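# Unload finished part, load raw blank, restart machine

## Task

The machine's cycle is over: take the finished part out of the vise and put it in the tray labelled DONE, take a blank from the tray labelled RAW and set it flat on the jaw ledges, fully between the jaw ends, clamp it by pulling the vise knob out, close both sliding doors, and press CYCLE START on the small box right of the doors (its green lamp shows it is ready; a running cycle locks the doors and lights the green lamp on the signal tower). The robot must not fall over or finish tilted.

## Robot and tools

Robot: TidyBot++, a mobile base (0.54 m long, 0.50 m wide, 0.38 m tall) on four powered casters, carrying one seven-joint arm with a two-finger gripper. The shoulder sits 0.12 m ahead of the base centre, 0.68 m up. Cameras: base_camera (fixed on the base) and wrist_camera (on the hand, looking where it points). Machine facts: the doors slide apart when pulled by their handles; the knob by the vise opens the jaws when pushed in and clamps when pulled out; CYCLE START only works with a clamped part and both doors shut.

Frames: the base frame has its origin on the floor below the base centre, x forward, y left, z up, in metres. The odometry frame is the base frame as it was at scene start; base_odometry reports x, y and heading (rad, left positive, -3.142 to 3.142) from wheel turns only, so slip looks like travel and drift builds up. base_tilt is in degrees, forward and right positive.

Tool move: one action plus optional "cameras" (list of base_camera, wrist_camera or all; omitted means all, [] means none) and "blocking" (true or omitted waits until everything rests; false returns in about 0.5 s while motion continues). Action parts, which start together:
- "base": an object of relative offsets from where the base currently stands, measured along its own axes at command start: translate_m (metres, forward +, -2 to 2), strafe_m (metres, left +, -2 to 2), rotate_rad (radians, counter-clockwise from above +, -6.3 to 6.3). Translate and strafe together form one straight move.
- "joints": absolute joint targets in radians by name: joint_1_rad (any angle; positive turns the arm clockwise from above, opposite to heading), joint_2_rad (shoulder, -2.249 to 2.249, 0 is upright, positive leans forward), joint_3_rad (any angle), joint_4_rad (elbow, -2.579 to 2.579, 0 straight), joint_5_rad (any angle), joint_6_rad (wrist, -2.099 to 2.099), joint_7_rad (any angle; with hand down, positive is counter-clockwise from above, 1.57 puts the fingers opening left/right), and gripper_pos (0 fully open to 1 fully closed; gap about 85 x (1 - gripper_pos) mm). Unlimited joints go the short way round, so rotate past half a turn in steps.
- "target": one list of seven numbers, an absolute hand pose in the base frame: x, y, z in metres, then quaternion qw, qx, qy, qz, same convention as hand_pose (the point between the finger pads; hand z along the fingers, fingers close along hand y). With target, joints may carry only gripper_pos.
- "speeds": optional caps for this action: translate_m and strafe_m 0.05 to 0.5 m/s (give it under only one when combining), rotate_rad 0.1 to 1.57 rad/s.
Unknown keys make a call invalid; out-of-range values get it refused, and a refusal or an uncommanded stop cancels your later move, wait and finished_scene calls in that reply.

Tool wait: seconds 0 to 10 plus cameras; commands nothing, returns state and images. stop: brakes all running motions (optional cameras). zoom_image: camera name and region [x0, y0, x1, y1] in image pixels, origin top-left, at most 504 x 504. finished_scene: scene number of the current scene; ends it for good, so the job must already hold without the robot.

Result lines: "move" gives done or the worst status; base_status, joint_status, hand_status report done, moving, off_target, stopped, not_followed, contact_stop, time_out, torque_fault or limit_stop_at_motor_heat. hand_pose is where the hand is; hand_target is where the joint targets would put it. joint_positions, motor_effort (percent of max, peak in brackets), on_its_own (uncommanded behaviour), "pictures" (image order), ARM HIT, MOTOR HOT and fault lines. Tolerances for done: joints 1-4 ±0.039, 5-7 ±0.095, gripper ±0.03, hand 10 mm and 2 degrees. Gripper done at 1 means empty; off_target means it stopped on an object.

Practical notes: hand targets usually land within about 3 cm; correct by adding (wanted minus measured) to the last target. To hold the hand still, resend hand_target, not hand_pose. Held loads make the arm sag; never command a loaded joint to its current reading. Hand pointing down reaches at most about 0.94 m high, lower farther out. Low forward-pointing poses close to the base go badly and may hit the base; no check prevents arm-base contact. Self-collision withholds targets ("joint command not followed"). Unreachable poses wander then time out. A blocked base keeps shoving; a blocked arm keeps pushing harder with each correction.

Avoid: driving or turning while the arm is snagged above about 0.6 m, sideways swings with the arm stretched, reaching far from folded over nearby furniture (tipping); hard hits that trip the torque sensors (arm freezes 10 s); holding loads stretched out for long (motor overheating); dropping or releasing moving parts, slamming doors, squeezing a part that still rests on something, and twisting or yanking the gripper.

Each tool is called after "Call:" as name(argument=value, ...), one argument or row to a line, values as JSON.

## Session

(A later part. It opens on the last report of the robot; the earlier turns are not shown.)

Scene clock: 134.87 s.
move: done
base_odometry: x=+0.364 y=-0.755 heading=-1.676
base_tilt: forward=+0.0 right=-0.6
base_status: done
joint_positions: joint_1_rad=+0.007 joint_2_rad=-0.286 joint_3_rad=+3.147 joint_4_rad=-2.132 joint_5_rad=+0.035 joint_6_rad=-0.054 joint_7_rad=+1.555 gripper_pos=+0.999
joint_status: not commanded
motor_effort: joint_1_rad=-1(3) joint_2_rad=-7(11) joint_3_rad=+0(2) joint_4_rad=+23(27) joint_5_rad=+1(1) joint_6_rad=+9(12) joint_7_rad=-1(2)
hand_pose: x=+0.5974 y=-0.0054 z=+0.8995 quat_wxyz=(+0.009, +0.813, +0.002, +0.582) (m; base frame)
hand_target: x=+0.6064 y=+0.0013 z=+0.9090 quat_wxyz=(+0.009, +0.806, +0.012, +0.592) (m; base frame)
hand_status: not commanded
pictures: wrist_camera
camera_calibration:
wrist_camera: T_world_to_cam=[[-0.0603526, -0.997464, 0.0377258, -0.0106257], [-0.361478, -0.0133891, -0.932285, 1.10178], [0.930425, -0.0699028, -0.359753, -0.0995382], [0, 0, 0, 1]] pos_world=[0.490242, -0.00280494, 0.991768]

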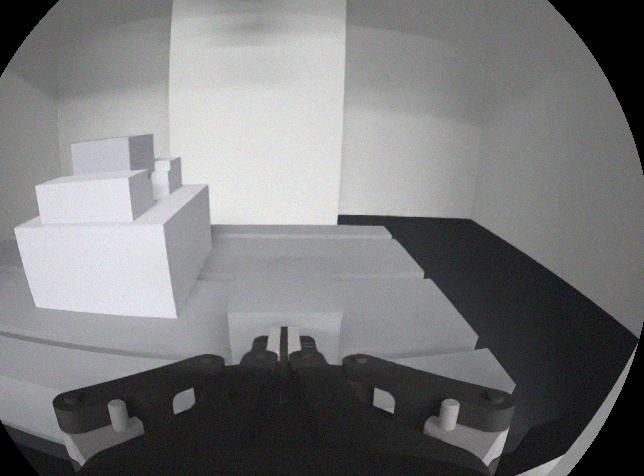

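Call:
move(
  base={"translate_m": 0.01},
  speeds={"translate_m": 0.08},
  cameras=[],
)

Call:
move(
  base={"translate_m": -0.08},
  speeds={"translate_m": 0.2},
  cameras=["wrist_camera"],
)

Scene clock: 136.23 s.
move: done
base_odometry: x=+0.362 y=-0.765 heading=-1.676
base_tilt: forward=+0.0 right=-0.6
base_status: done
joint_positions: joint_1_rad=+0.007 joint_2_rad=-0.297 joint_3_rad=+3.147 joint_4_rad=-2.140 joint_5_rad=+0.035 joint_6_rad=-0.054 joint_7_rad=+1.555 gripper_pos=+0.999
joint_status: not commanded
motor_effort: joint_1_rad=-1(1) joint_2_rad=-5(7) joint_3_rad=+1(3) joint_4_rad=+25(28) joint_5_rad=+1(1) joint_6_rad=+10(13) joint_7_rad=-1(1)
hand_pose: x=+0.5935 y=-0.0053 z=+0.8995 quat_wxyz=(+0.009, +0.813, +0.002, +0.582) (m; base frame)
hand_target: x=+0.6064 y=+0.0013 z=+0.9090 quat_wxyz=(+0.009, +0.806, +0.012, +0.592) (m; base frame)
hand_status: not commanded
pictures: none
No camera images: "cameras" was empty.

Scene clock: 137.33 s.
move: done
base_odometry: x=+0.371 y=-0.685 heading=-1.675
base_tilt: forward=+0.0 right=-0.7
base_status: done
joint_positions: joint_1_rad=+0.007 joint_2_rad=-0.272 joint_3_rad=+3.147 joint_4_rad=-2.129 joint_5_rad=+0.035 joint_6_rad=-0.045 joint_7_rad=+1.555 gripper_pos=+0.999
joint_status: not commanded
motor_effort: joint_1_rad=+0(1) joint_2_rad=-10(14) joint_3_rad=+1(3) joint_4_rad=+22(24) joint_5_rad=+0(1) joint_6_rad=+8(10) joint_7_rad=-1(2)
hand_pose: x=+0.6021 y=-0.0053 z=+0.8972 quat_wxyz=(+0.009, +0.814, +0.002, +0.581) (m; base frame)
hand_target: x=+0.6064 y=+0.0013 z=+0.9090 quat_wxyz=(+0.009, +0.806, +0.012, +0.592) (m; base frame)
hand_status: not commanded
pictures: wrist_camera
camera_calibration:
wrist_camera: T_world_to_cam=[[-0.059954, -0.997485, 0.0378173, -0.0105104], [-0.363429, -0.0134726, -0.931524, 1.10179], [0.929691, -0.0695926, -0.361707, -0.102513], [0, 0, 0, 1]] pos_world=[0.495096, -0.00277427, 0.989658]

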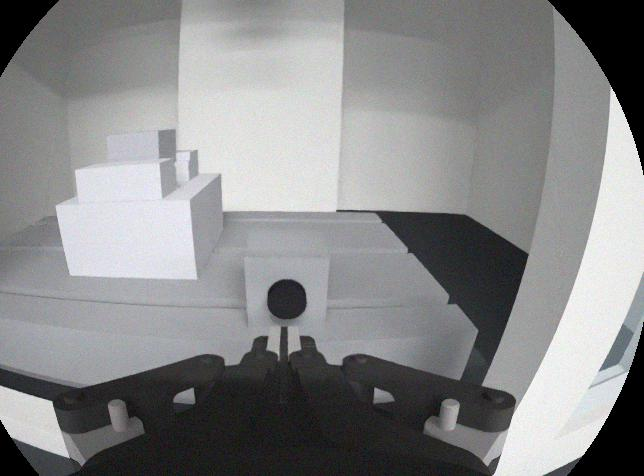

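Call:
move(
  base={"translate_m": -0.113, "strafe_m": 0.158},
  speeds={"translate_m": 0.3},
  joints={"joint_1_rad": 0, "joint_2_rad": 0.07, "joint_3_rad": 3.1416, "joint_4_rad": -0.97, "joint_5_rad": 0, "joint_6_rad": -1.35, "joint_7_rad": 1.6, "gripper_pos": 0.0},
  cameras=["wrist_camera"],
)

Scene clock: 141.60 s.
move: done
base_odometry: x=+0.540 y=-0.589 heading=-1.675
base_tilt: forward=+0.0 right=-0.7
base_status: done
joint_positions: joint_1_rad=+0.007 joint_2_rad=+0.060 joint_3_rad=+3.147 joint_4_rad=-0.992 joint_5_rad=+0.035 joint_6_rad=-1.310 joint_7_rad=+1.555 gripper_pos=+0.000
joint_status: all done
motor_effort: joint_1_rad=+0(2) joint_2_rad=-20(20) joint_3_rad=+1(3) joint_4_rad=+19(24) joint_5_rad=+1(2) joint_6_rad=+5(9) joint_7_rad=-1(3)
hand_pose: x=+0.6359 y=-0.0155 z=+1.0360 quat_wxyz=(+0.017, +0.925, -0.015, +0.379) (m; base frame)
hand_target: x=+0.6321 y=+0.0013 z=+1.0332 quat_wxyz=(+0.005, +0.930, +0.014, +0.367) (m; base frame)
hand_status: not commanded
pictures: wrist_camera
camera_calibration:
wrist_camera: T_world_to_cam=[[-0.0790627, -0.994963, 0.0616303, -0.0363796], [-0.739329, 0.0170541, -0.673128, 1.21506], [0.668687, -0.0987844, -0.736953, 0.4698], [0, 0, 0, 1]] pos_world=[0.581305, -0.0105092, 1.16636]

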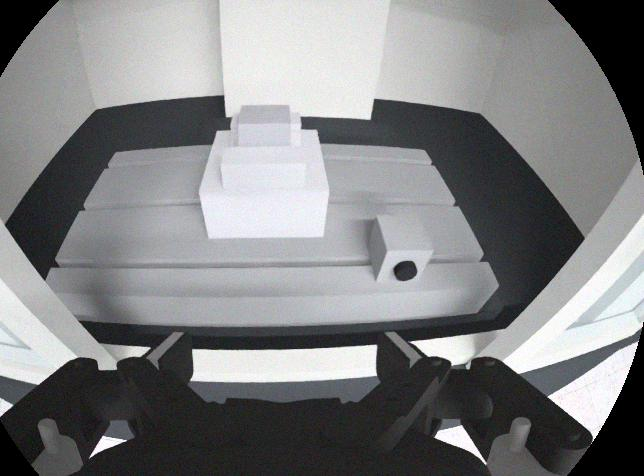

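Call:
zoom_image(
  camera="wrist_camera",
  region=[180, 80, 350, 250],
)

Scaled by 2.965.

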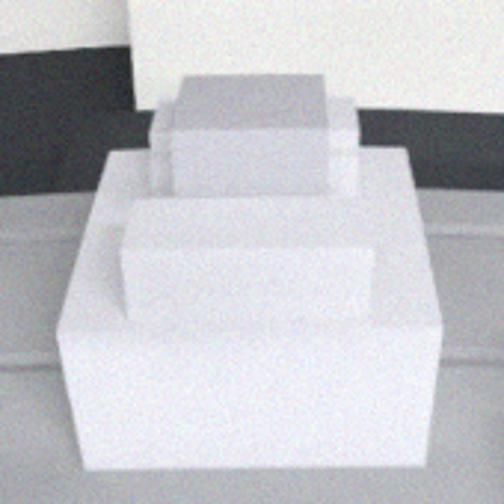

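Call:
move(
  base={"translate_m": 0.24, "strafe_m": 0.012},
  speeds={"translate_m": 0.2},
  joints={"joint_1_rad": 0, "joint_2_rad": 0.197, "joint_3_rad": 3.1416, "joint_4_rad": -0.65, "joint_5_rad": 0, "joint_6_rad": -1.6, "joint_7_rad": 1.6, "gripper_pos": 0.0},
  cameras=["wrist_camera"],
)

Scene clock: 155.20 s.
move: done
base_odometry: x=+0.527 y=-0.829 heading=-1.675
base_tilt: forward=+0.0 right=-0.6
base_status: done
joint_positions: joint_1_rad=+0.007 joint_2_rad=+0.205 joint_3_rad=+3.147 joint_4_rad=-0.671 joint_5_rad=+0.035 joint_6_rad=-1.562 joint_7_rad=+1.555 gripper_pos=+0.000
joint_status: all done
motor_effort: joint_1_rad=-1(1) joint_2_rad=-24(26) joint_3_rad=+0(3) joint_4_rad=+17(21) joint_5_rad=+1(2) joint_6_rad=+5(7) joint_7_rad=-1(2)
hand_pose: x=+0.6473 y=-0.0156 z=+1.0576 quat_wxyz=(+0.017, +0.938, -0.019, +0.344) (m; base frame)
hand_target: x=+0.6362 y=+0.0013 z=+1.0634 quat_wxyz=(+0.005, +0.940, +0.014, +0.340) (m; base frame)
hand_status: not commanded
pictures: wrist_camera
camera_calibration:
wrist_camera: T_world_to_cam=[[-0.0815799, -0.994703, 0.0625352, -0.0362513], [-0.787603, 0.0258905, -0.615639, 1.20869], [0.610759, -0.0994767, -0.785543, 0.566958], [0, 0, 0, 1]] pos_world=[0.602735, -0.0109538, 1.19175]

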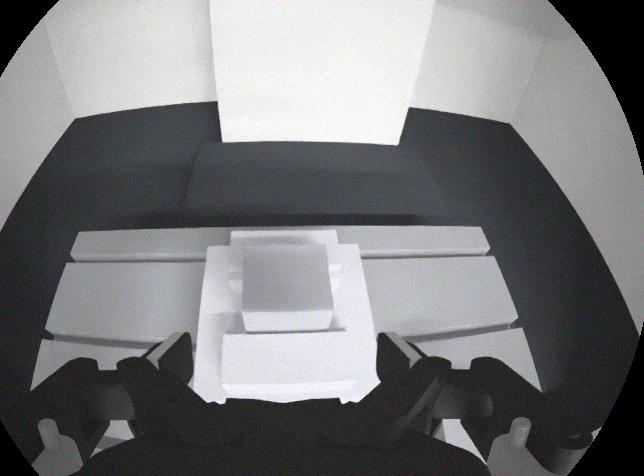

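Call:
zoom_image(
  camera="wrist_camera",
  region=[140, 210, 430, 410],
)

Scaled by 1.738.

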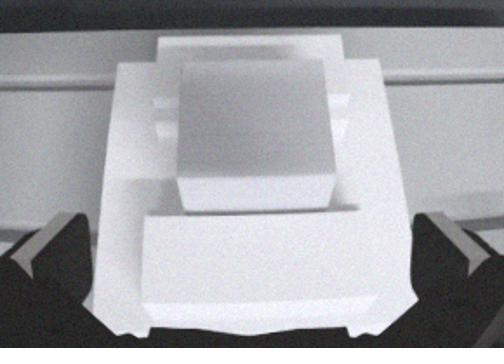

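Call:
move(
  base={"translate_m": 0.078, "strafe_m": -0.005},
  speeds={"translate_m": 0.15},
  cameras=["wrist_camera"],
)

Call:
move(
  joints={"joint_1_rad": 0, "joint_2_rad": 0.115, "joint_3_rad": 3.1416, "joint_4_rad": -0.965, "joint_5_rad": 0, "joint_6_rad": -1.385, "joint_7_rad": 1.6, "gripper_pos": 0.0},
  cameras=["wrist_camera"],
)

Scene clock: 161.70 s.
move: done
base_odometry: x=+0.514 y=-0.907 heading=-1.674
base_tilt: forward=+0.0 right=-0.7
base_status: done
joint_positions: joint_1_rad=+0.007 joint_2_rad=+0.206 joint_3_rad=+3.147 joint_4_rad=-0.669 joint_5_rad=+0.035 joint_6_rad=-1.566 joint_7_rad=+1.555 gripper_pos=+0.000
joint_status: not commanded
motor_effort: joint_1_rad=+0(2) joint_2_rad=-24(26) joint_3_rad=+1(2) joint_4_rad=+17(18) joint_5_rad=+0(2) joint_6_rad=+5(6) joint_7_rad=-1(2)
hand_pose: x=+0.6468 y=-0.0156 z=+1.0574 quat_wxyz=(+0.017, +0.939, -0.019, +0.343) (m; base frame)
hand_target: x=+0.6362 y=+0.0013 z=+1.0634 quat_wxyz=(+0.005, +0.940, +0.014, +0.340) (m; base frame)
hand_status: not commanded
pictures: wrist_camera
camera_calibration:
wrist_camera: T_world_to_cam=[[-0.0815272, -0.994701, 0.0626279, -0.0364015], [-0.789122, 0.0260391, -0.613684, 1.20703], [0.608802, -0.099453, -0.787064, 0.569944], [0, 0, 0, 1]] pos_world=[0.602544, -0.0109561, 1.1916]

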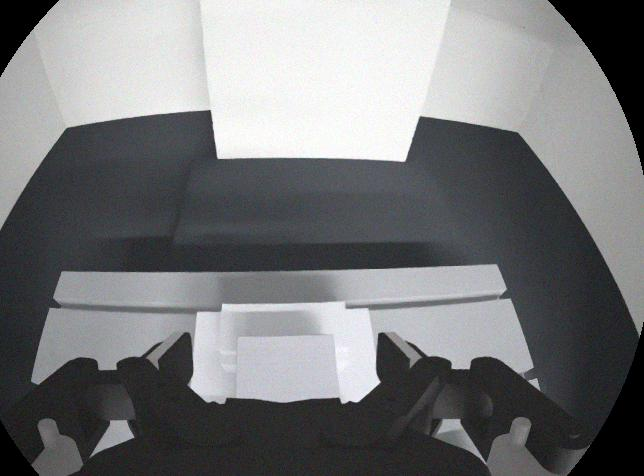

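Scene clock: 163.10 s.
move: done
base_odometry: x=+0.514 y=-0.907 heading=-1.674
base_tilt: forward=+0.0 right=-0.6
base_status: not commanded
joint_positions: joint_1_rad=+0.007 joint_2_rad=+0.137 joint_3_rad=+3.147 joint_4_rad=-0.960 joint_5_rad=+0.035 joint_6_rad=-1.420 joint_7_rad=+1.555 gripper_pos=+0.000
joint_status: all done
motor_effort: joint_1_rad=+0(1) joint_2_rad=-23(24) joint_3_rad=+1(2) joint_4_rad=+19(20) joint_5_rad=+1(2) joint_6_rad=+5(6) joint_7_rad=-1(3)
hand_pose: x=+0.6380 y=-0.0156 z=+0.9895 quat_wxyz=(+0.017, +0.951, -0.016, +0.307) (m; base frame)
hand_target: x=+0.6395 y=+0.0013 z=+1.0052 quat_wxyz=(+0.005, +0.943, +0.014, +0.332) (m; base frame)
hand_status: not commanded
pictures: wrist_camera
camera_calibration:
wrist_camera: T_world_to_cam=[[-0.0722986, -0.99492, 0.0700503, -0.0461082], [-0.834036, 0.0217931, -0.551279, 1.12525], [0.546952, -0.0982812, -0.831375, 0.605207], [0, 0, 0, 1]] pos_world=[0.604143, -0.010916, 1.12671]

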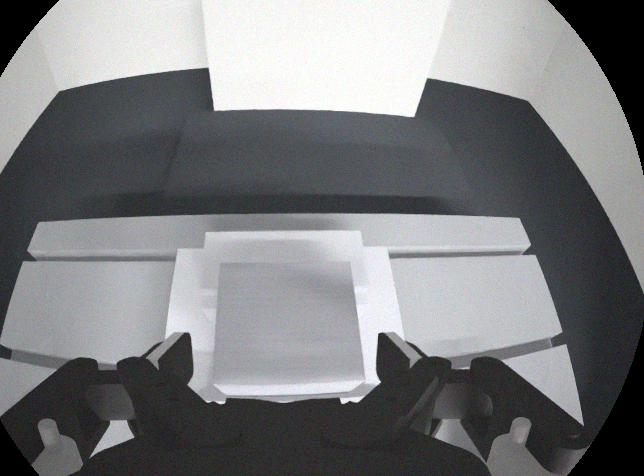

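Call:
move(
  base={"translate_m": 0.013},
  speeds={"translate_m": 0.1},
  joints={"joint_1_rad": 0, "joint_2_rad": 0.086, "joint_3_rad": 3.1416, "joint_4_rad": -1.108, "joint_5_rad": 0, "joint_6_rad": -1.275, "joint_7_rad": 1.6, "gripper_pos": 0.0},
  cameras=["wrist_camera"],
)

Scene clock: 167.27 s.
move: done
base_odometry: x=+0.512 y=-0.920 heading=-1.674
base_tilt: forward=+0.0 right=-0.6
base_status: done
joint_positions: joint_1_rad=+0.006 joint_2_rad=+0.107 joint_3_rad=+3.147 joint_4_rad=-1.105 joint_5_rad=+0.035 joint_6_rad=-1.310 joint_7_rad=+1.555 gripper_pos=+0.000
joint_status: all done
motor_effort: joint_1_rad=+0(2) joint_2_rad=-22(24) joint_3_rad=+1(2) joint_4_rad=+20(21) joint_5_rad=+1(2) joint_6_rad=+5(6) joint_7_rad=-1(2)
hand_pose: x=+0.6389 y=-0.0155 z=+0.9576 quat_wxyz=(+0.017, +0.952, -0.014, +0.305) (m; base frame)
hand_target: x=+0.6414 y=+0.0013 z=+0.9732 quat_wxyz=(+0.005, +0.944, +0.014, +0.330) (m; base frame)
hand_status: not commanded
pictures: wrist_camera
camera_calibration:
wrist_camera: T_world_to_cam=[[-0.0684771, -0.995076, 0.0716615, -0.0476285], [-0.836088, 0.0180499, -0.548298, 1.10679], [0.544304, -0.0974612, -0.833207, 0.581681], [0, 0, 0, 1]] pos_world=[0.605498, -0.01068, 1.09492]

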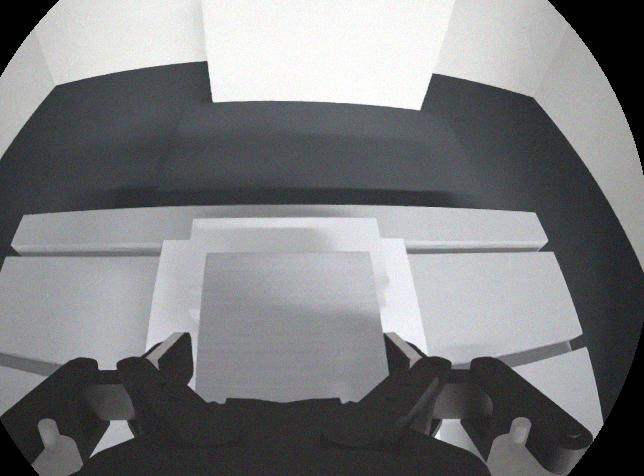

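Call:
zoom_image(
  camera="wrist_camera",
  region=[150, 300, 430, 440],
)

Scaled by 1.800.

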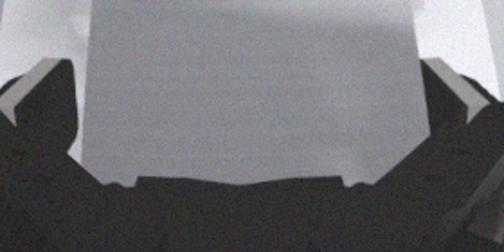

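Call:
move(
  joints={"gripper_pos": 0.4},
  cameras=["wrist_camera"],
)

Scene clock: 170.20 s.
move: off_target
base_odometry: x=+0.512 y=-0.920 heading=-1.674
base_tilt: forward=+0.0 right=-0.7
base_status: not commanded
joint_positions: joint_1_rad=+0.007 joint_2_rad=+0.102 joint_3_rad=+3.147 joint_4_rad=-1.107 joint_5_rad=+0.035 joint_6_rad=-1.307 joint_7_rad=+1.555 gripper_pos=+0.281
joint_status: gripper_pos off_target (ended at +0.281, target +0.400)
motor_effort: joint_1_rad=-1(5) joint_2_rad=-22(24) joint_3_rad=+0(4) joint_4_rad=+20(22) joint_5_rad=+0(3) joint_6_rad=+4(7) joint_7_rad=-1(2)
hand_pose: x=+0.6379 y=-0.0155 z=+0.9590 quat_wxyz=(+0.017, +0.951, -0.014, +0.307) (m; base frame)
hand_target: x=+0.6414 y=+0.0013 z=+0.9732 quat_wxyz=(+0.005, +0.944, +0.014, +0.330) (m; base frame)
hand_status: not commanded
pictures: wrist_camera
camera_calibration:
wrist_camera: T_world_to_cam=[[-0.0688378, -0.995076, 0.0713069, -0.0472976], [-0.833913, 0.0181615, -0.551597, 1.10853], [0.547586, -0.0974345, -0.831057, 0.57923], [0, 0, 0, 1]] pos_world=[0.603987, -0.0107603, 1.09621]

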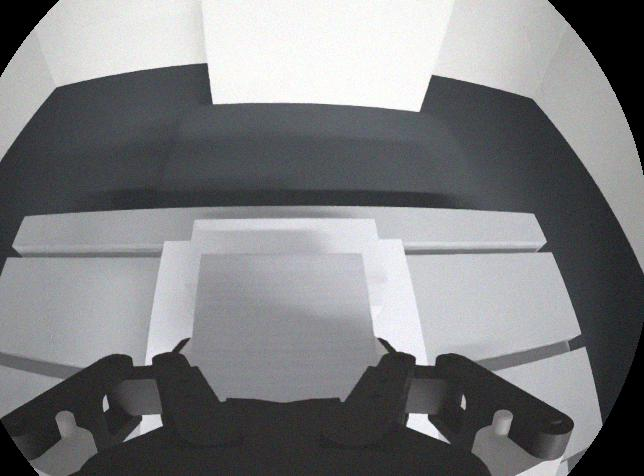

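Call:
move(
  joints={"joint_1_rad": 0, "joint_2_rad": 0.115, "joint_3_rad": 3.1416, "joint_4_rad": -0.965, "joint_5_rad": 0, "joint_6_rad": -1.385, "joint_7_rad": 1.6, "gripper_pos": 0.6},
  cameras=["wrist_camera"],
)

Scene clock: 172.10 s.
move: off_target
base_odometry: x=+0.512 y=-0.920 heading=-1.674
base_tilt: forward=+0.0 right=-0.6
base_status: not commanded
joint_positions: joint_1_rad=+0.007 joint_2_rad=+0.134 joint_3_rad=+3.147 joint_4_rad=-1.020 joint_5_rad=+0.035 joint_6_rad=-1.387 joint_7_rad=+1.555 gripper_pos=+0.281
joint_status: joint_4_rad off_target (ended at -1.020, target -0.965); gripper_pos off_target (ended at +0.281, target +0.600); the others done
motor_effort: joint_1_rad=+0(1) joint_2_rad=-26(27) joint_3_rad=+1(1) joint_4_rad=+25(26) joint_5_rad=+1(2) joint_6_rad=+10(11) joint_7_rad=-2(3)
hand_pose: x=+0.6386 y=-0.0157 z=+0.9692 quat_wxyz=(+0.017, +0.955, -0.015, +0.296) (m; base frame)
hand_target: x=+0.6395 y=+0.0014 z=+1.0052 quat_wxyz=(+0.005, +0.943, +0.014, +0.332) (m; base frame)
hand_status: not commanded
pictures: wrist_camera
camera_calibration:
wrist_camera: T_world_to_cam=[[-0.0696836, -0.994982, 0.071798, -0.0480428], [-0.846802, 0.020953, -0.531495, 1.10347], [0.527324, -0.0978352, -0.844013, 0.612803], [0, 0, 0, 1]] pos_world=[0.607929, -0.010969, 1.10715]

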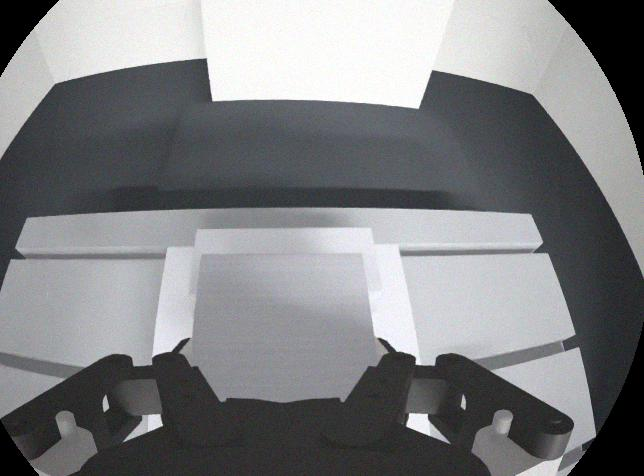

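Call:
move(
  joints={"joint_1_rad": 0, "joint_2_rad": 0.15, "joint_3_rad": 3.1416, "joint_4_rad": -0.76, "joint_5_rad": 0, "joint_6_rad": -1.5, "joint_7_rad": 1.6},
  cameras=["wrist_camera"],
)

Scene clock: 174.63 s.
move: done
base_odometry: x=+0.512 y=-0.920 heading=-1.674
base_tilt: forward=+0.0 right=-0.6
base_status: not commanded
joint_positions: joint_1_rad=+0.007 joint_2_rad=+0.165 joint_3_rad=+3.147 joint_4_rad=-0.799 joint_5_rad=+0.035 joint_6_rad=-1.477 joint_7_rad=+1.555 gripper_pos=+0.281
joint_status: all done
motor_effort: joint_1_rad=+0(1) joint_2_rad=-26(29) joint_3_rad=+1(2) joint_4_rad=+22(26) joint_5_rad=+1(2) joint_6_rad=+8(11) joint_7_rad=-1(2)
hand_pose: x=+0.6469 y=-0.0158 z=+1.0383 quat_wxyz=(+0.017, +0.939, -0.017, +0.343) (m; base frame)
hand_target: x=+0.6380 y=+0.0014 z=+1.0592 quat_wxyz=(+0.005, +0.934, +0.014, +0.358) (m; base frame)
hand_status: not commanded
pictures: wrist_camera
camera_calibration:
wrist_camera: T_world_to_cam=[[-0.0791546, -0.994793, 0.064198, -0.0385122], [-0.789306, 0.0232086, -0.613561, 1.19531], [0.608877, -0.0992381, -0.787033, 0.554767], [0, 0, 0, 1]] pos_world=[0.602631, -0.0109991, 1.17249]

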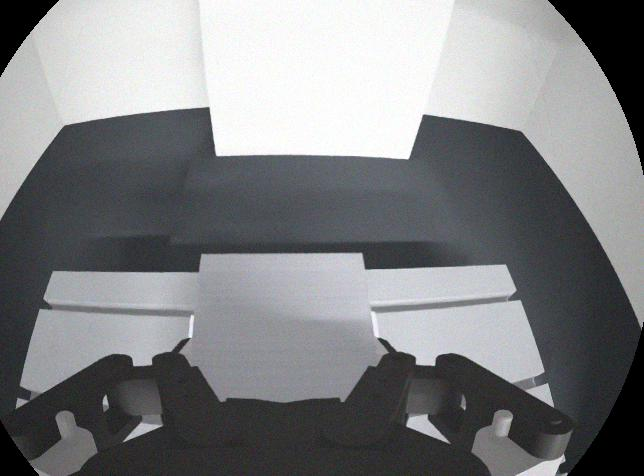

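Call:
move(
  base={"translate_m": -0.46},
  speeds={"translate_m": 0.4},
  cameras=["wrist_camera"],
)

Call:
move(
  base={"translate_m": -0.36, "strafe_m": -0.25, "rotate_rad": 3.246},
  speeds={"translate_m": 0.3, "rotate_rad": 0.8},
)

Scene clock: 183.13 s.
move: done
base_odometry: x=+0.560 y=-0.462 heading=-1.674
base_tilt: forward=-0.1 right=-0.6
base_status: done
joint_positions: joint_1_rad=+0.006 joint_2_rad=+0.176 joint_3_rad=+3.147 joint_4_rad=-0.798 joint_5_rad=+0.035 joint_6_rad=-1.484 joint_7_rad=+1.555 gripper_pos=+0.281
joint_status: not commanded
motor_effort: joint_1_rad=+0(2) joint_2_rad=-27(31) joint_3_rad=+1(2) joint_4_rad=+22(23) joint_5_rad=+1(2) joint_6_rad=+8(9) joint_7_rad=-1(2)
hand_pose: x=+0.6494 y=-0.0154 z=+1.0314 quat_wxyz=(+0.017, +0.942, -0.017, +0.335) (m; base frame)
hand_target: x=+0.6380 y=+0.0014 z=+1.0592 quat_wxyz=(+0.005, +0.934, +0.014, +0.358) (m; base frame)
hand_status: not commanded
pictures: wrist_camera
camera_calibration:
wrist_camera: T_world_to_cam=[[-0.0774944, -0.994855, 0.0652516, -0.0396563], [-0.79964, 0.0229318, -0.600042, 1.18581], [0.595459, -0.0986777, -0.797303, 0.56722], [0, 0, 0, 1]] pos_world=[0.607393, -0.0106732, 1.16637]

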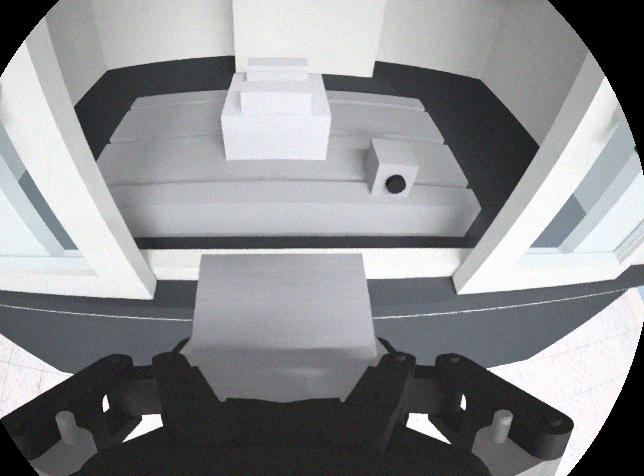

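Scene clock: 188.03 s.
move: done
base_odometry: x=+0.348 y=-0.078 heading=+1.571
base_tilt: forward=+0.0 right=-0.7
base_status: done
joint_positions: joint_1_rad=+0.000 joint_2_rad=+0.181 joint_3_rad=+3.147 joint_4_rad=-0.798 joint_5_rad=+0.035 joint_6_rad=-1.484 joint_7_rad=+1.555 gripper_pos=+0.281
joint_status: not commanded
motor_effort: joint_1_rad=-1(3) joint_2_rad=-27(31) joint_3_rad=+1(3) joint_4_rad=+22(23) joint_5_rad=+1(2) joint_6_rad=+8(8) joint_7_rad=-1(2)
hand_pose: x=+0.6509 y=-0.0122 z=+1.0290 quat_wxyz=(+0.016, +0.943, -0.014, +0.333) (m; base frame)
hand_target: x=+0.6380 y=+0.0014 z=+1.0592 quat_wxyz=(+0.005, +0.934, +0.014, +0.358) (m; base frame)
hand_status: not commanded
pictures: base_camera, wrist_camera
camera_calibration:
wrist_camera: T_world_to_cam=[[-0.0712394, -0.995299, 0.0656078, -0.0406954], [-0.802656, 0.0181529, -0.596166, 1.18345], [0.592172, -0.095131, -0.800176, 0.569817], [0, 0, 0, 1]] pos_world=[0.609571, -0.00777983, 1.16415]

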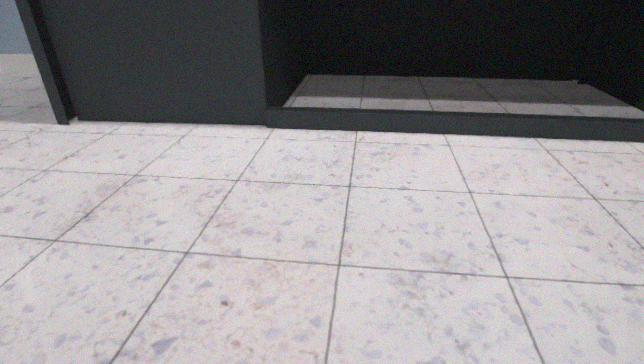

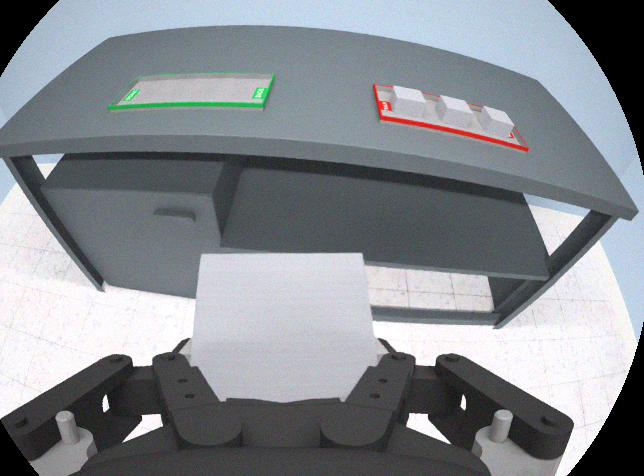

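Call:
zoom_image(
  camera="wrist_camera",
  region=[90, 50, 310, 170],
)

Call:
zoom_image(
  camera="wrist_camera",
  region=[350, 60, 570, 180],
)

Scaled by 2.291.

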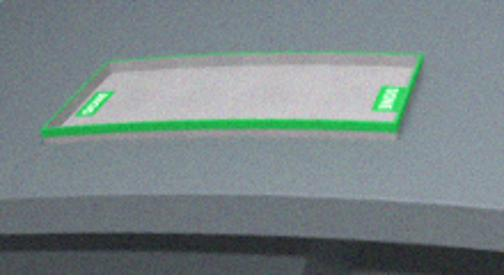

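Scaled by 2.291.

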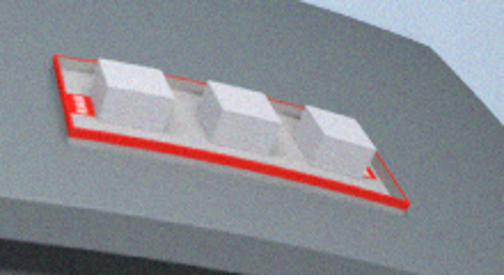

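Call:
move(
  base={"translate_m": 0.467, "strafe_m": 0.237, "rotate_rad": -0.125},
  speeds={"translate_m": 0.3, "rotate_rad": 0.3},
)

Scene clock: 200.50 s.
move: done
base_odometry: x=+0.111 y=+0.389 heading=+1.446
base_tilt: forward=+0.0 right=-0.6
base_status: done
joint_positions: joint_1_rad=+0.004 joint_2_rad=+0.182 joint_3_rad=+3.147 joint_4_rad=-0.797 joint_5_rad=+0.035 joint_6_rad=-1.486 joint_7_rad=+1.555 gripper_pos=+0.281
joint_status: not commanded
motor_effort: joint_1_rad=+0(5) joint_2_rad=-27(31) joint_3_rad=+1(3) joint_4_rad=+22(23) joint_5_rad=+1(2) joint_6_rad=+7(8) joint_7_rad=-1(2)
hand_pose: x=+0.6508 y=-0.0142 z=+1.0287 quat_wxyz=(+0.016, +0.943, -0.016, +0.332) (m; base frame)
hand_target: x=+0.6380 y=+0.0014 z=+1.0592 quat_wxyz=(+0.005, +0.934, +0.014, +0.358) (m; base frame)
hand_status: not commanded
pictures: base_camera, wrist_camera
camera_calibration:
wrist_camera: T_world_to_cam=[[-0.0748278, -0.995034, 0.0656383, -0.04032], [-0.803311, 0.0211481, -0.595184, 1.18268], [0.590841, -0.0972643, -0.800904, 0.571097], [0, 0, 0, 1]] pos_world=[0.609617, -0.00958382, 1.16395]

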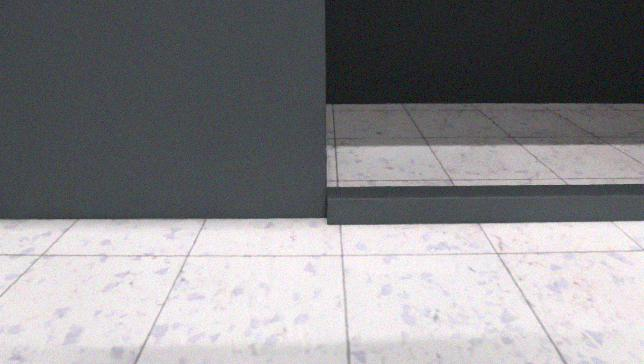

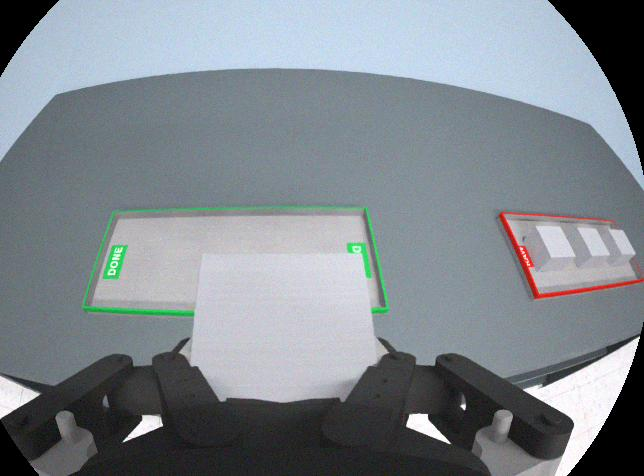

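Call:
move(
  base={"translate_m": 0.178, "strafe_m": 0.045, "rotate_rad": -0.012},
  speeds={"translate_m": 0.25},
  cameras=["wrist_camera"],
)

Call:
move(
  joints={"joint_1_rad": 0, "joint_2_rad": 0.115, "joint_3_rad": 3.1416, "joint_4_rad": -1.05, "joint_5_rad": 0, "joint_6_rad": -1.27, "joint_7_rad": 1.6},
  cameras=["wrist_camera"],
)

Scene clock: 208.90 s.
move: done
base_odometry: x=+0.088 y=+0.571 heading=+1.434
base_tilt: forward=+0.0 right=-0.7
base_status: done
joint_positions: joint_1_rad=+0.004 joint_2_rad=+0.181 joint_3_rad=+3.147 joint_4_rad=-0.797 joint_5_rad=+0.035 joint_6_rad=-1.486 joint_7_rad=+1.555 gripper_pos=+0.281
joint_status: not commanded
motor_effort: joint_1_rad=+0(4) joint_2_rad=-27(30) joint_3_rad=+0(4) joint_4_rad=+22(23) joint_5_rad=+1(2) joint_6_rad=+7(9) joint_7_rad=-1(2)
hand_pose: x=+0.6506 y=-0.0142 z=+1.0288 quat_wxyz=(+0.016, +0.943, -0.016, +0.332) (m; base frame)
hand_target: x=+0.6380 y=+0.0014 z=+1.0592 quat_wxyz=(+0.005, +0.934, +0.014, +0.358) (m; base frame)
hand_status: not commanded
pictures: wrist_camera
camera_calibration:
wrist_camera: T_world_to_cam=[[-0.074777, -0.995038, 0.0656305, -0.0403336], [-0.803393, 0.0211251, -0.595075, 1.18254], [0.590736, -0.0972249, -0.800986, 0.571425], [0, 0, 0, 1]] pos_world=[0.609469, -0.00955807, 1.16405]

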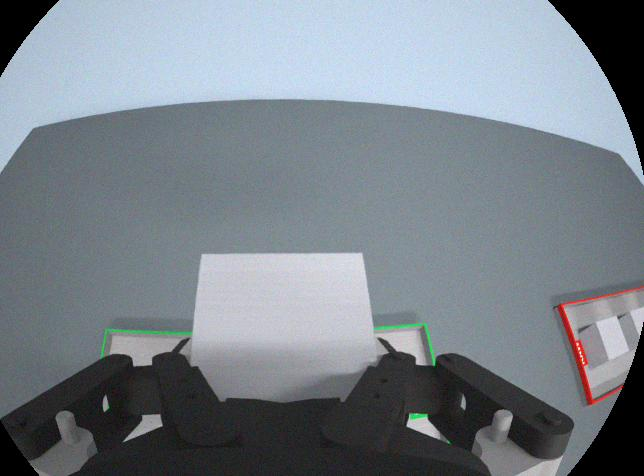

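Scene clock: 210.50 s.
move: off_target
base_odometry: x=+0.088 y=+0.571 heading=+1.434
base_tilt: forward=+0.0 right=-0.6
base_status: not commanded
joint_positions: joint_1_rad=+0.004 joint_2_rad=+0.158 joint_3_rad=+3.147 joint_4_rad=-1.068 joint_5_rad=+0.035 joint_6_rad=-1.318 joint_7_rad=+1.555 gripper_pos=+0.281
joint_status: joint_2_rad off_target (ended at +0.158, target +0.115); the others done
motor_effort: joint_1_rad=+0(1) joint_2_rad=-27(30) joint_3_rad=+1(2) joint_4_rad=+24(25) joint_5_rad=+1(2) joint_6_rad=+6(8) joint_7_rad=-1(2)
hand_pose: x=+0.6562 y=-0.0140 z=+0.9461 quat_wxyz=(+0.017, +0.956, -0.013, +0.294) (m; base frame)
hand_target: x=+0.6582 y=+0.0014 z=+0.9871 quat_wxyz=(+0.005, +0.938, +0.014, +0.346) (m; base frame)
hand_status: not commanded
pictures: wrist_camera
camera_calibration:
wrist_camera: T_world_to_cam=[[-0.0640411, -0.995273, 0.0730068, -0.0483803], [-0.848726, 0.0158372, -0.528595, 1.10457], [0.524941, -0.0958146, -0.845729, 0.587375], [0, 0, 0, 1]] pos_world=[0.626042, -0.00936581, 1.08416]

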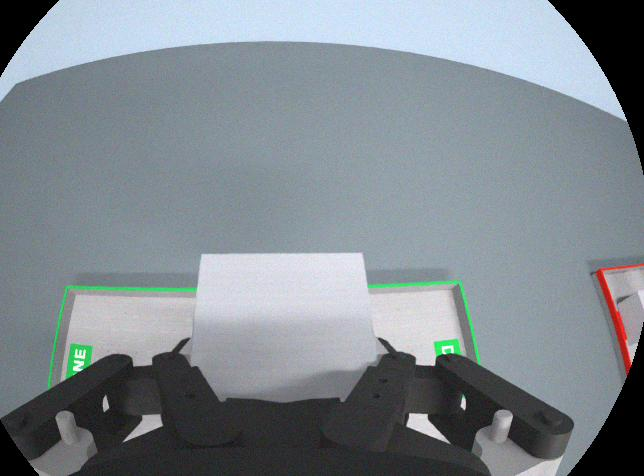

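Call:
move(
  joints={"joint_1_rad": 0, "joint_2_rad": 0.075, "joint_3_rad": 3.1416, "joint_4_rad": -1.285, "joint_5_rad": 0, "joint_6_rad": -1.06, "joint_7_rad": 1.6},
  cameras=["wrist_camera"],
)

Scene clock: 213.97 s.
move: off_target
base_odometry: x=+0.088 y=+0.571 heading=+1.434
base_tilt: forward=+0.0 right=-0.6
base_status: not commanded
joint_positions: joint_1_rad=+0.004 joint_2_rad=+0.118 joint_3_rad=+3.147 joint_4_rad=-1.305 joint_5_rad=+0.035 joint_6_rad=-1.109 joint_7_rad=+1.555 gripper_pos=+0.281
joint_status: joint_2_rad off_target (ended at +0.118, target +0.075); the others done
motor_effort: joint_1_rad=+0(1) joint_2_rad=-27(29) joint_3_rad=+1(2) joint_4_rad=+24(26) joint_5_rad=+1(3) joint_6_rad=+7(8) joint_7_rad=-1(3)
hand_pose: x=+0.6579 y=-0.0134 z=+0.8910 quat_wxyz=(+0.017, +0.954, -0.009, +0.300) (m; base frame)
hand_target: x=+0.6636 y=+0.0014 z=+0.9335 quat_wxyz=(+0.005, +0.936, +0.014, +0.353) (m; base frame)
hand_status: not commanded
pictures: wrist_camera
camera_calibration:
wrist_camera: T_world_to_cam=[[-0.0579139, -0.995582, 0.0739057, -0.0484104], [-0.841916, 0.00892338, -0.539535, 1.08203], [0.536492, -0.0934689, -0.838713, 0.526109], [0, 0, 0, 1]] pos_world=[0.62592, -0.00867701, 1.02862]

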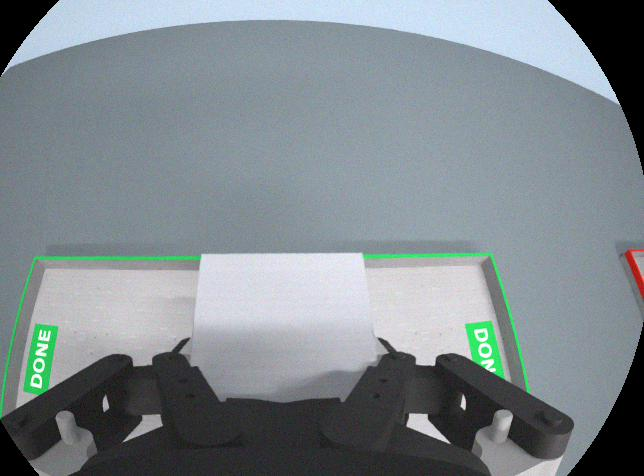

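Call:
move(
  joints={"joint_1_rad": 0, "joint_2_rad": 0.07, "joint_3_rad": 3.1416, "joint_4_rad": -1.34, "joint_5_rad": 0, "joint_6_rad": -1.0, "joint_7_rad": 1.6},
  cameras=[],
)

Call:
move(
  joints={"joint_1_rad": 0, "joint_2_rad": 0.065, "joint_3_rad": 3.1416, "joint_4_rad": -1.375, "joint_5_rad": 0, "joint_6_rad": -0.965, "joint_7_rad": 1.6},
  cameras=["wrist_camera"],
)

Scene clock: 216.60 s.
move: off_target
base_odometry: x=+0.088 y=+0.571 heading=+1.434
base_tilt: forward=+0.0 right=-0.6
base_status: not commanded
joint_positions: joint_1_rad=+0.004 joint_2_rad=+0.111 joint_3_rad=+3.147 joint_4_rad=-1.360 joint_5_rad=+0.035 joint_6_rad=-1.045 joint_7_rad=+1.555 gripper_pos=+0.281
joint_status: joint_2_rad off_target (ended at +0.111, target +0.070); the others done
motor_effort: joint_1_rad=+0(1) joint_2_rad=-27(28) joint_3_rad=+1(2) joint_4_rad=+25(26) joint_5_rad=+1(1) joint_6_rad=+7(8) joint_7_rad=-1(2)
hand_pose: x=+0.6606 y=-0.0131 z=+0.8793 quat_wxyz=(+0.017, +0.951, -0.008, +0.308) (m; base frame)
hand_target: x=+0.6667 y=+0.0014 z=+0.9202 quat_wxyz=(+0.005, +0.934, +0.014, +0.358) (m; base frame)
hand_status: not commanded
pictures: none
No camera images: "cameras" was empty.

Scene clock: 217.27 s.
move: off_target
base_odometry: x=+0.088 y=+0.571 heading=+1.434
base_tilt: forward=+0.0 right=-0.6
base_status: not commanded
joint_positions: joint_1_rad=+0.004 joint_2_rad=+0.106 joint_3_rad=+3.147 joint_4_rad=-1.395 joint_5_rad=+0.035 joint_6_rad=-1.009 joint_7_rad=+1.555 gripper_pos=+0.281
joint_status: joint_2_rad off_target (ended at +0.106, target +0.065); the others done
motor_effort: joint_1_rad=-1(1) joint_2_rad=-26(28) joint_3_rad=+1(2) joint_4_rad=+25(26) joint_5_rad=+1(1) joint_6_rad=+7(8) joint_7_rad=-1(3)
hand_pose: x=+0.6609 y=-0.0129 z=+0.8712 quat_wxyz=(+0.016, +0.950, -0.007, +0.311) (m; base frame)
hand_target: x=+0.6671 y=+0.0014 z=+0.9121 quat_wxyz=(+0.005, +0.933, +0.014, +0.360) (m; base frame)
hand_status: not commanded
pictures: wrist_camera
camera_calibration:
wrist_camera: T_world_to_cam=[[-0.0560511, -0.995743, 0.0731694, -0.0468958], [-0.829874, 0.00571694, -0.557921, 1.08192], [0.555128, -0.0919935, -0.826662, 0.485212], [0, 0, 0, 1]] pos_world=[0.625873, -0.00824507, 1.00816]

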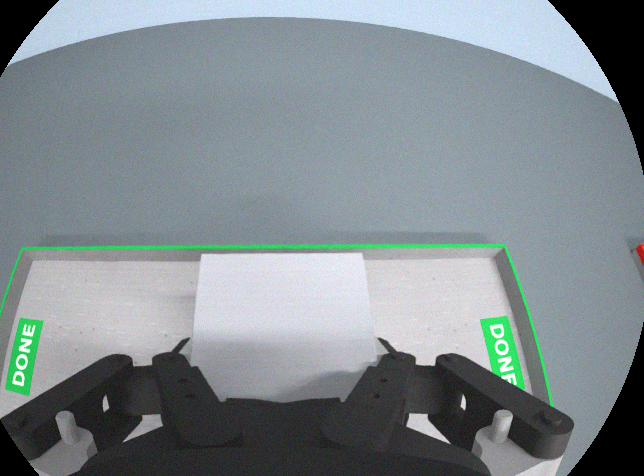

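Call:
move(
  joints={"joint_1_rad": 0, "joint_2_rad": 0.062, "joint_3_rad": 3.1416, "joint_4_rad": -1.4, "joint_5_rad": 0, "joint_6_rad": -0.94, "joint_7_rad": 1.6},
  cameras=[],
)

Call:
move(
  joints={"joint_1_rad": 0, "joint_2_rad": 0.06, "joint_3_rad": 3.1416, "joint_4_rad": -1.425, "joint_5_rad": 0, "joint_6_rad": -0.915, "joint_7_rad": 1.6},
  cameras=["wrist_camera"],
)

Scene clock: 219.33 s.
move: off_target
base_odometry: x=+0.088 y=+0.571 heading=+1.434
base_tilt: forward=+0.0 right=-0.6
base_status: not commanded
joint_positions: joint_1_rad=+0.004 joint_2_rad=+0.103 joint_3_rad=+3.147 joint_4_rad=-1.420 joint_5_rad=+0.035 joint_6_rad=-0.983 joint_7_rad=+1.555 gripper_pos=+0.281
joint_status: joint_2_rad off_target (ended at +0.103, target +0.062); the others done
motor_effort: joint_1_rad=+0(1) joint_2_rad=-26(29) joint_3_rad=+1(2) joint_4_rad=+25(26) joint_5_rad=+1(2) joint_6_rad=+7(8) joint_7_rad=-1(2)
hand_pose: x=+0.6610 y=-0.0127 z=+0.8653 quat_wxyz=(+0.016, +0.950, -0.007, +0.313) (m; base frame)
hand_target: x=+0.6674 y=+0.0014 z=+0.9059 quat_wxyz=(+0.005, +0.932, +0.014, +0.361) (m; base frame)
hand_status: not commanded
pictures: none
No camera images: "cameras" was empty.

Scene clock: 219.97 s.
move: off_target
base_odometry: x=+0.088 y=+0.571 heading=+1.434
base_tilt: forward=+0.0 right=-0.6
base_status: not commanded
joint_positions: joint_1_rad=+0.004 joint_2_rad=+0.101 joint_3_rad=+3.147 joint_4_rad=-1.445 joint_5_rad=+0.035 joint_6_rad=-0.958 joint_7_rad=+1.555 gripper_pos=+0.281
joint_status: joint_2_rad off_target (ended at +0.101, target +0.060); the others done
motor_effort: joint_1_rad=+0(1) joint_2_rad=-27(29) joint_3_rad=+1(2) joint_4_rad=+25(26) joint_5_rad=+1(2) joint_6_rad=+7(8) joint_7_rad=-1(2)
hand_pose: x=+0.6609 y=-0.0126 z=+0.8585 quat_wxyz=(+0.016, +0.949, -0.007, +0.314) (m; base frame)
hand_target: x=+0.6677 y=+0.0014 z=+0.8992 quat_wxyz=(+0.005, +0.932, +0.014, +0.362) (m; base frame)
hand_status: not commanded
pictures: wrist_camera
camera_calibration:
wrist_camera: T_world_to_cam=[[-0.0547137, -0.995833, 0.0729524, -0.0463702], [-0.826548, 0.00417956, -0.562851, 1.07689], [0.560201, -0.0910943, -0.823333, 0.468507], [0, 0, 0, 1]] pos_world=[0.625102, -0.00799954, 0.995246]

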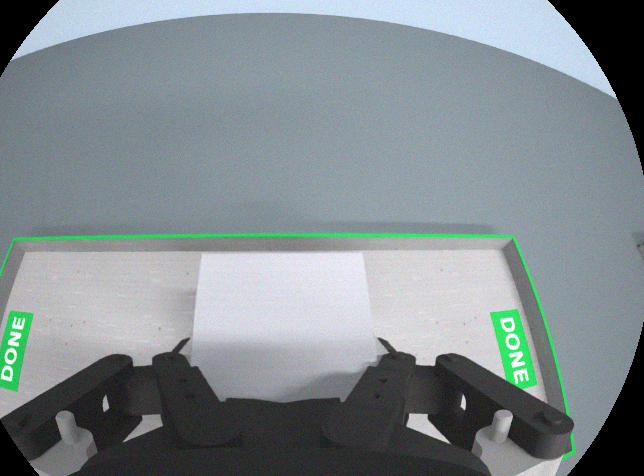

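Call:
move(
  joints={"joint_1_rad": 0, "joint_2_rad": 0.058, "joint_3_rad": 3.1416, "joint_4_rad": -1.448, "joint_5_rad": 0, "joint_6_rad": -0.893, "joint_7_rad": 1.6},
  cameras=[],
)

Call:
move(
  joints={"joint_1_rad": 0, "joint_2_rad": 0.056, "joint_3_rad": 3.1416, "joint_4_rad": -1.468, "joint_5_rad": 0, "joint_6_rad": -0.873, "joint_7_rad": 1.6},
  cameras=["wrist_camera"],
)

Scene clock: 222.23 s.
move: off_target
base_odometry: x=+0.088 y=+0.571 heading=+1.434
base_tilt: forward=+0.0 right=-0.7
base_status: not commanded
joint_positions: joint_1_rad=+0.004 joint_2_rad=+0.098 joint_3_rad=+3.147 joint_4_rad=-1.468 joint_5_rad=+0.035 joint_6_rad=-0.936 joint_7_rad=+1.555 gripper_pos=+0.281
joint_status: joint_2_rad off_target (ended at +0.098, target +0.058); the others done
motor_effort: joint_1_rad=+0(1) joint_2_rad=-27(27) joint_3_rad=+0(1) joint_4_rad=+25(26) joint_5_rad=+1(2) joint_6_rad=+7(8) joint_7_rad=-1(2)
hand_pose: x=+0.6605 y=-0.0124 z=+0.8523 quat_wxyz=(+0.016, +0.949, -0.006, +0.314) (m; base frame)
hand_target: x=+0.6676 y=+0.0014 z=+0.8929 quat_wxyz=(+0.005, +0.932, +0.014, +0.363) (m; base frame)
hand_status: not commanded
pictures: none
No camera images: "cameras" was empty.

Scene clock: 222.83 s.
move: off_target
base_odometry: x=+0.088 y=+0.571 heading=+1.434
base_tilt: forward=+0.0 right=-0.6
base_status: not commanded
joint_positions: joint_1_rad=+0.004 joint_2_rad=+0.097 joint_3_rad=+3.147 joint_4_rad=-1.487 joint_5_rad=+0.035 joint_6_rad=-0.916 joint_7_rad=+1.555 gripper_pos=+0.281
joint_status: joint_2_rad off_target (ended at +0.097, target +0.056); the others done
motor_effort: joint_1_rad=+0(1) joint_2_rad=-26(28) joint_3_rad=+1(2) joint_4_rad=+25(26) joint_5_rad=+1(2) joint_6_rad=+7(8) joint_7_rad=-2(2)
hand_pose: x=+0.6602 y=-0.0123 z=+0.8470 quat_wxyz=(+0.016, +0.949, -0.006, +0.315) (m; base frame)
hand_target: x=+0.6675 y=+0.0014 z=+0.8877 quat_wxyz=(+0.005, +0.931, +0.014, +0.364) (m; base frame)
hand_status: not commanded
pictures: wrist_camera
camera_calibration:
wrist_camera: T_world_to_cam=[[-0.0534622, -0.995912, 0.0728101, -0.0460114], [-0.824906, 0.00295657, -0.565262, 1.07072], [0.562736, -0.0902816, -0.821692, 0.456416], [0, 0, 0, 1]] pos_world=[0.623938, -0.00778296, 0.983618]

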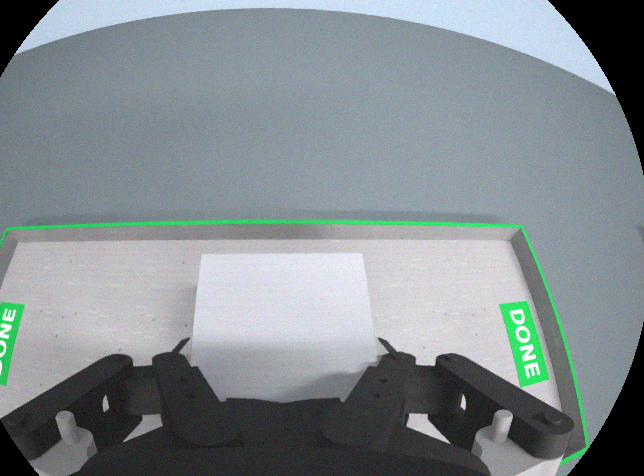

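Call:
move(
  joints={"joint_1_rad": 0, "joint_2_rad": 0.054, "joint_3_rad": 3.1416, "joint_4_rad": -1.488, "joint_5_rad": 0, "joint_6_rad": -0.855, "joint_7_rad": 1.6},
  cameras=[],
)

Call:
move(
  joints={"joint_1_rad": 0, "joint_2_rad": 0.052, "joint_3_rad": 3.1416, "joint_4_rad": -1.506, "joint_5_rad": 0, "joint_6_rad": -0.839, "joint_7_rad": 1.6},
  cameras=["wrist_camera"],
)

Scene clock: 225.17 s.
move: done
base_odometry: x=+0.088 y=+0.571 heading=+1.434
base_tilt: forward=+0.0 right=-0.7
base_status: not commanded
joint_positions: joint_1_rad=+0.004 joint_2_rad=+0.091 joint_3_rad=+3.147 joint_4_rad=-1.503 joint_5_rad=+0.035 joint_6_rad=-0.896 joint_7_rad=+1.555 gripper_pos=+0.281
joint_status: all done
motor_effort: joint_1_rad=+0(1) joint_2_rad=-26(26) joint_3_rad=+1(1) joint_4_rad=+24(25) joint_5_rad=+1(2) joint_6_rad=+7(8) joint_7_rad=-1(2)
hand_pose: x=+0.6604 y=-0.0122 z=+0.8462 quat_wxyz=(+0.016, +0.947, -0.006, +0.320) (m; base frame)
hand_target: x=+0.6669 y=+0.0014 z=+0.8821 quat_wxyz=(+0.005, +0.931, +0.014, +0.364) (m; base frame)
hand_status: not commanded
pictures: none
No camera images: "cameras" was empty.

Scene clock: 225.73 s.
move: done
base_odometry: x=+0.088 y=+0.571 heading=+1.434
base_tilt: forward=+0.0 right=-0.6
base_status: not commanded
joint_positions: joint_1_rad=+0.004 joint_2_rad=+0.085 joint_3_rad=+3.147 joint_4_rad=-1.517 joint_5_rad=+0.035 joint_6_rad=-0.878 joint_7_rad=+1.555 gripper_pos=+0.281
joint_status: all done
motor_effort: joint_1_rad=+0(1) joint_2_rad=-24(26) joint_3_rad=+1(1) joint_4_rad=+23(25) joint_5_rad=+1(2) joint_6_rad=+6(7) joint_7_rad=-1(2)
hand_pose: x=+0.6604 y=-0.0121 z=+0.8461 quat_wxyz=(+0.016, +0.946, -0.005, +0.325) (m; base frame)
hand_target: x=+0.6662 y=+0.0014 z=+0.8771 quat_wxyz=(+0.005, +0.931, +0.014, +0.364) (m; base frame)
hand_status: not commanded
pictures: wrist_camera
camera_calibration:
wrist_camera: T_world_to_cam=[[-0.0536475, -0.995977, 0.0717728, -0.0446867], [-0.812669, 0.00178112, -0.582723, 1.07702], [0.580251, -0.0895891, -0.809495, 0.433679], [0, 0, 0, 1]] pos_world=[0.62122, -0.00757236, 0.981873]

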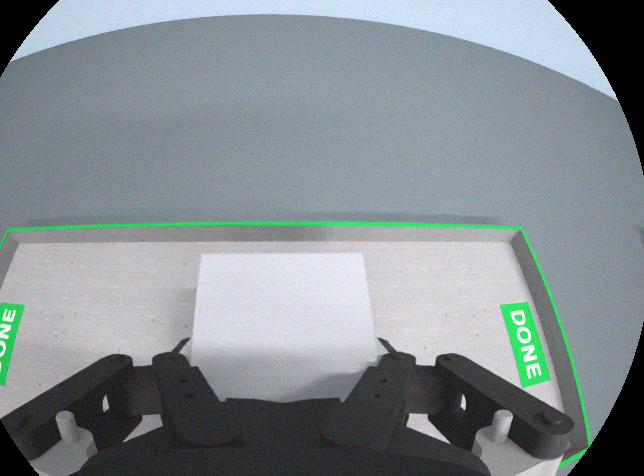

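Call:
move(
  joints={"joint_1_rad": 0, "joint_2_rad": 0.053, "joint_3_rad": 3.1416, "joint_4_rad": -1.478, "joint_5_rad": 0, "joint_6_rad": -0.89, "joint_7_rad": 1.6},
  cameras=[],
)

Call:
move(
  joints={"gripper_pos": 0.0},
  cameras=["wrist_camera"],
)

Scene clock: 227.77 s.
move: done
base_odometry: x=+0.088 y=+0.571 heading=+1.434
base_tilt: forward=+0.0 right=-0.6
base_status: not commanded
joint_positions: joint_1_rad=+0.004 joint_2_rad=+0.085 joint_3_rad=+3.147 joint_4_rad=-1.509 joint_5_rad=+0.035 joint_6_rad=-0.898 joint_7_rad=+1.555 gripper_pos=+0.281
joint_status: all done
motor_effort: joint_1_rad=-1(1) joint_2_rad=-27(27) joint_3_rad=+1(1) joint_4_rad=+25(25) joint_5_rad=+1(2) joint_6_rad=+7(7) joint_7_rad=-1(2)
hand_pose: x=+0.6573 y=-0.0122 z=+0.8463 quat_wxyz=(+0.016, +0.947, -0.006, +0.319) (m; base frame)
hand_target: x=+0.6608 y=+0.0014 z=+0.8806 quat_wxyz=(+0.005, +0.936, +0.014, +0.353) (m; base frame)
hand_status: not commanded
pictures: none
No camera images: "cameras" was empty.

Scene clock: 228.77 s.
move: done
base_odometry: x=+0.088 y=+0.571 heading=+1.434
base_tilt: forward=+0.0 right=-0.6
base_status: not commanded
joint_positions: joint_1_rad=+0.004 joint_2_rad=+0.066 joint_3_rad=+3.147 joint_4_rad=-1.495 joint_5_rad=+0.035 joint_6_rad=-0.898 joint_7_rad=+1.555 gripper_pos=+0.000
joint_status: all done
motor_effort: joint_1_rad=+0(1) joint_2_rad=-22(26) joint_3_rad=+0(2) joint_4_rad=+21(25) joint_5_rad=+1(1) joint_6_rad=+5(7) joint_7_rad=-1(2)
hand_pose: x=+0.6575 y=-0.0122 z=+0.8634 quat_wxyz=(+0.016, +0.942, -0.006, +0.335) (m; base frame)
hand_target: x=+0.6608 y=+0.0014 z=+0.8806 quat_wxyz=(+0.005, +0.936, +0.014, +0.353) (m; base frame)
hand_status: not commanded
pictures: wrist_camera
camera_calibration:
wrist_camera: T_world_to_cam=[[-0.0558058, -0.995932, 0.0707488, -0.0439048], [-0.800582, 0.00229242, -0.599219, 1.09105], [0.596619, -0.0900801, -0.797453, 0.428175], [0, 0, 0, 1]] pos_world=[0.615568, -0.00765728, 0.998334]

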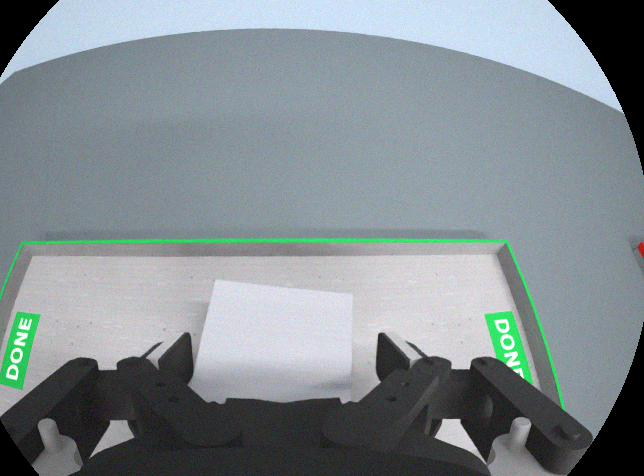

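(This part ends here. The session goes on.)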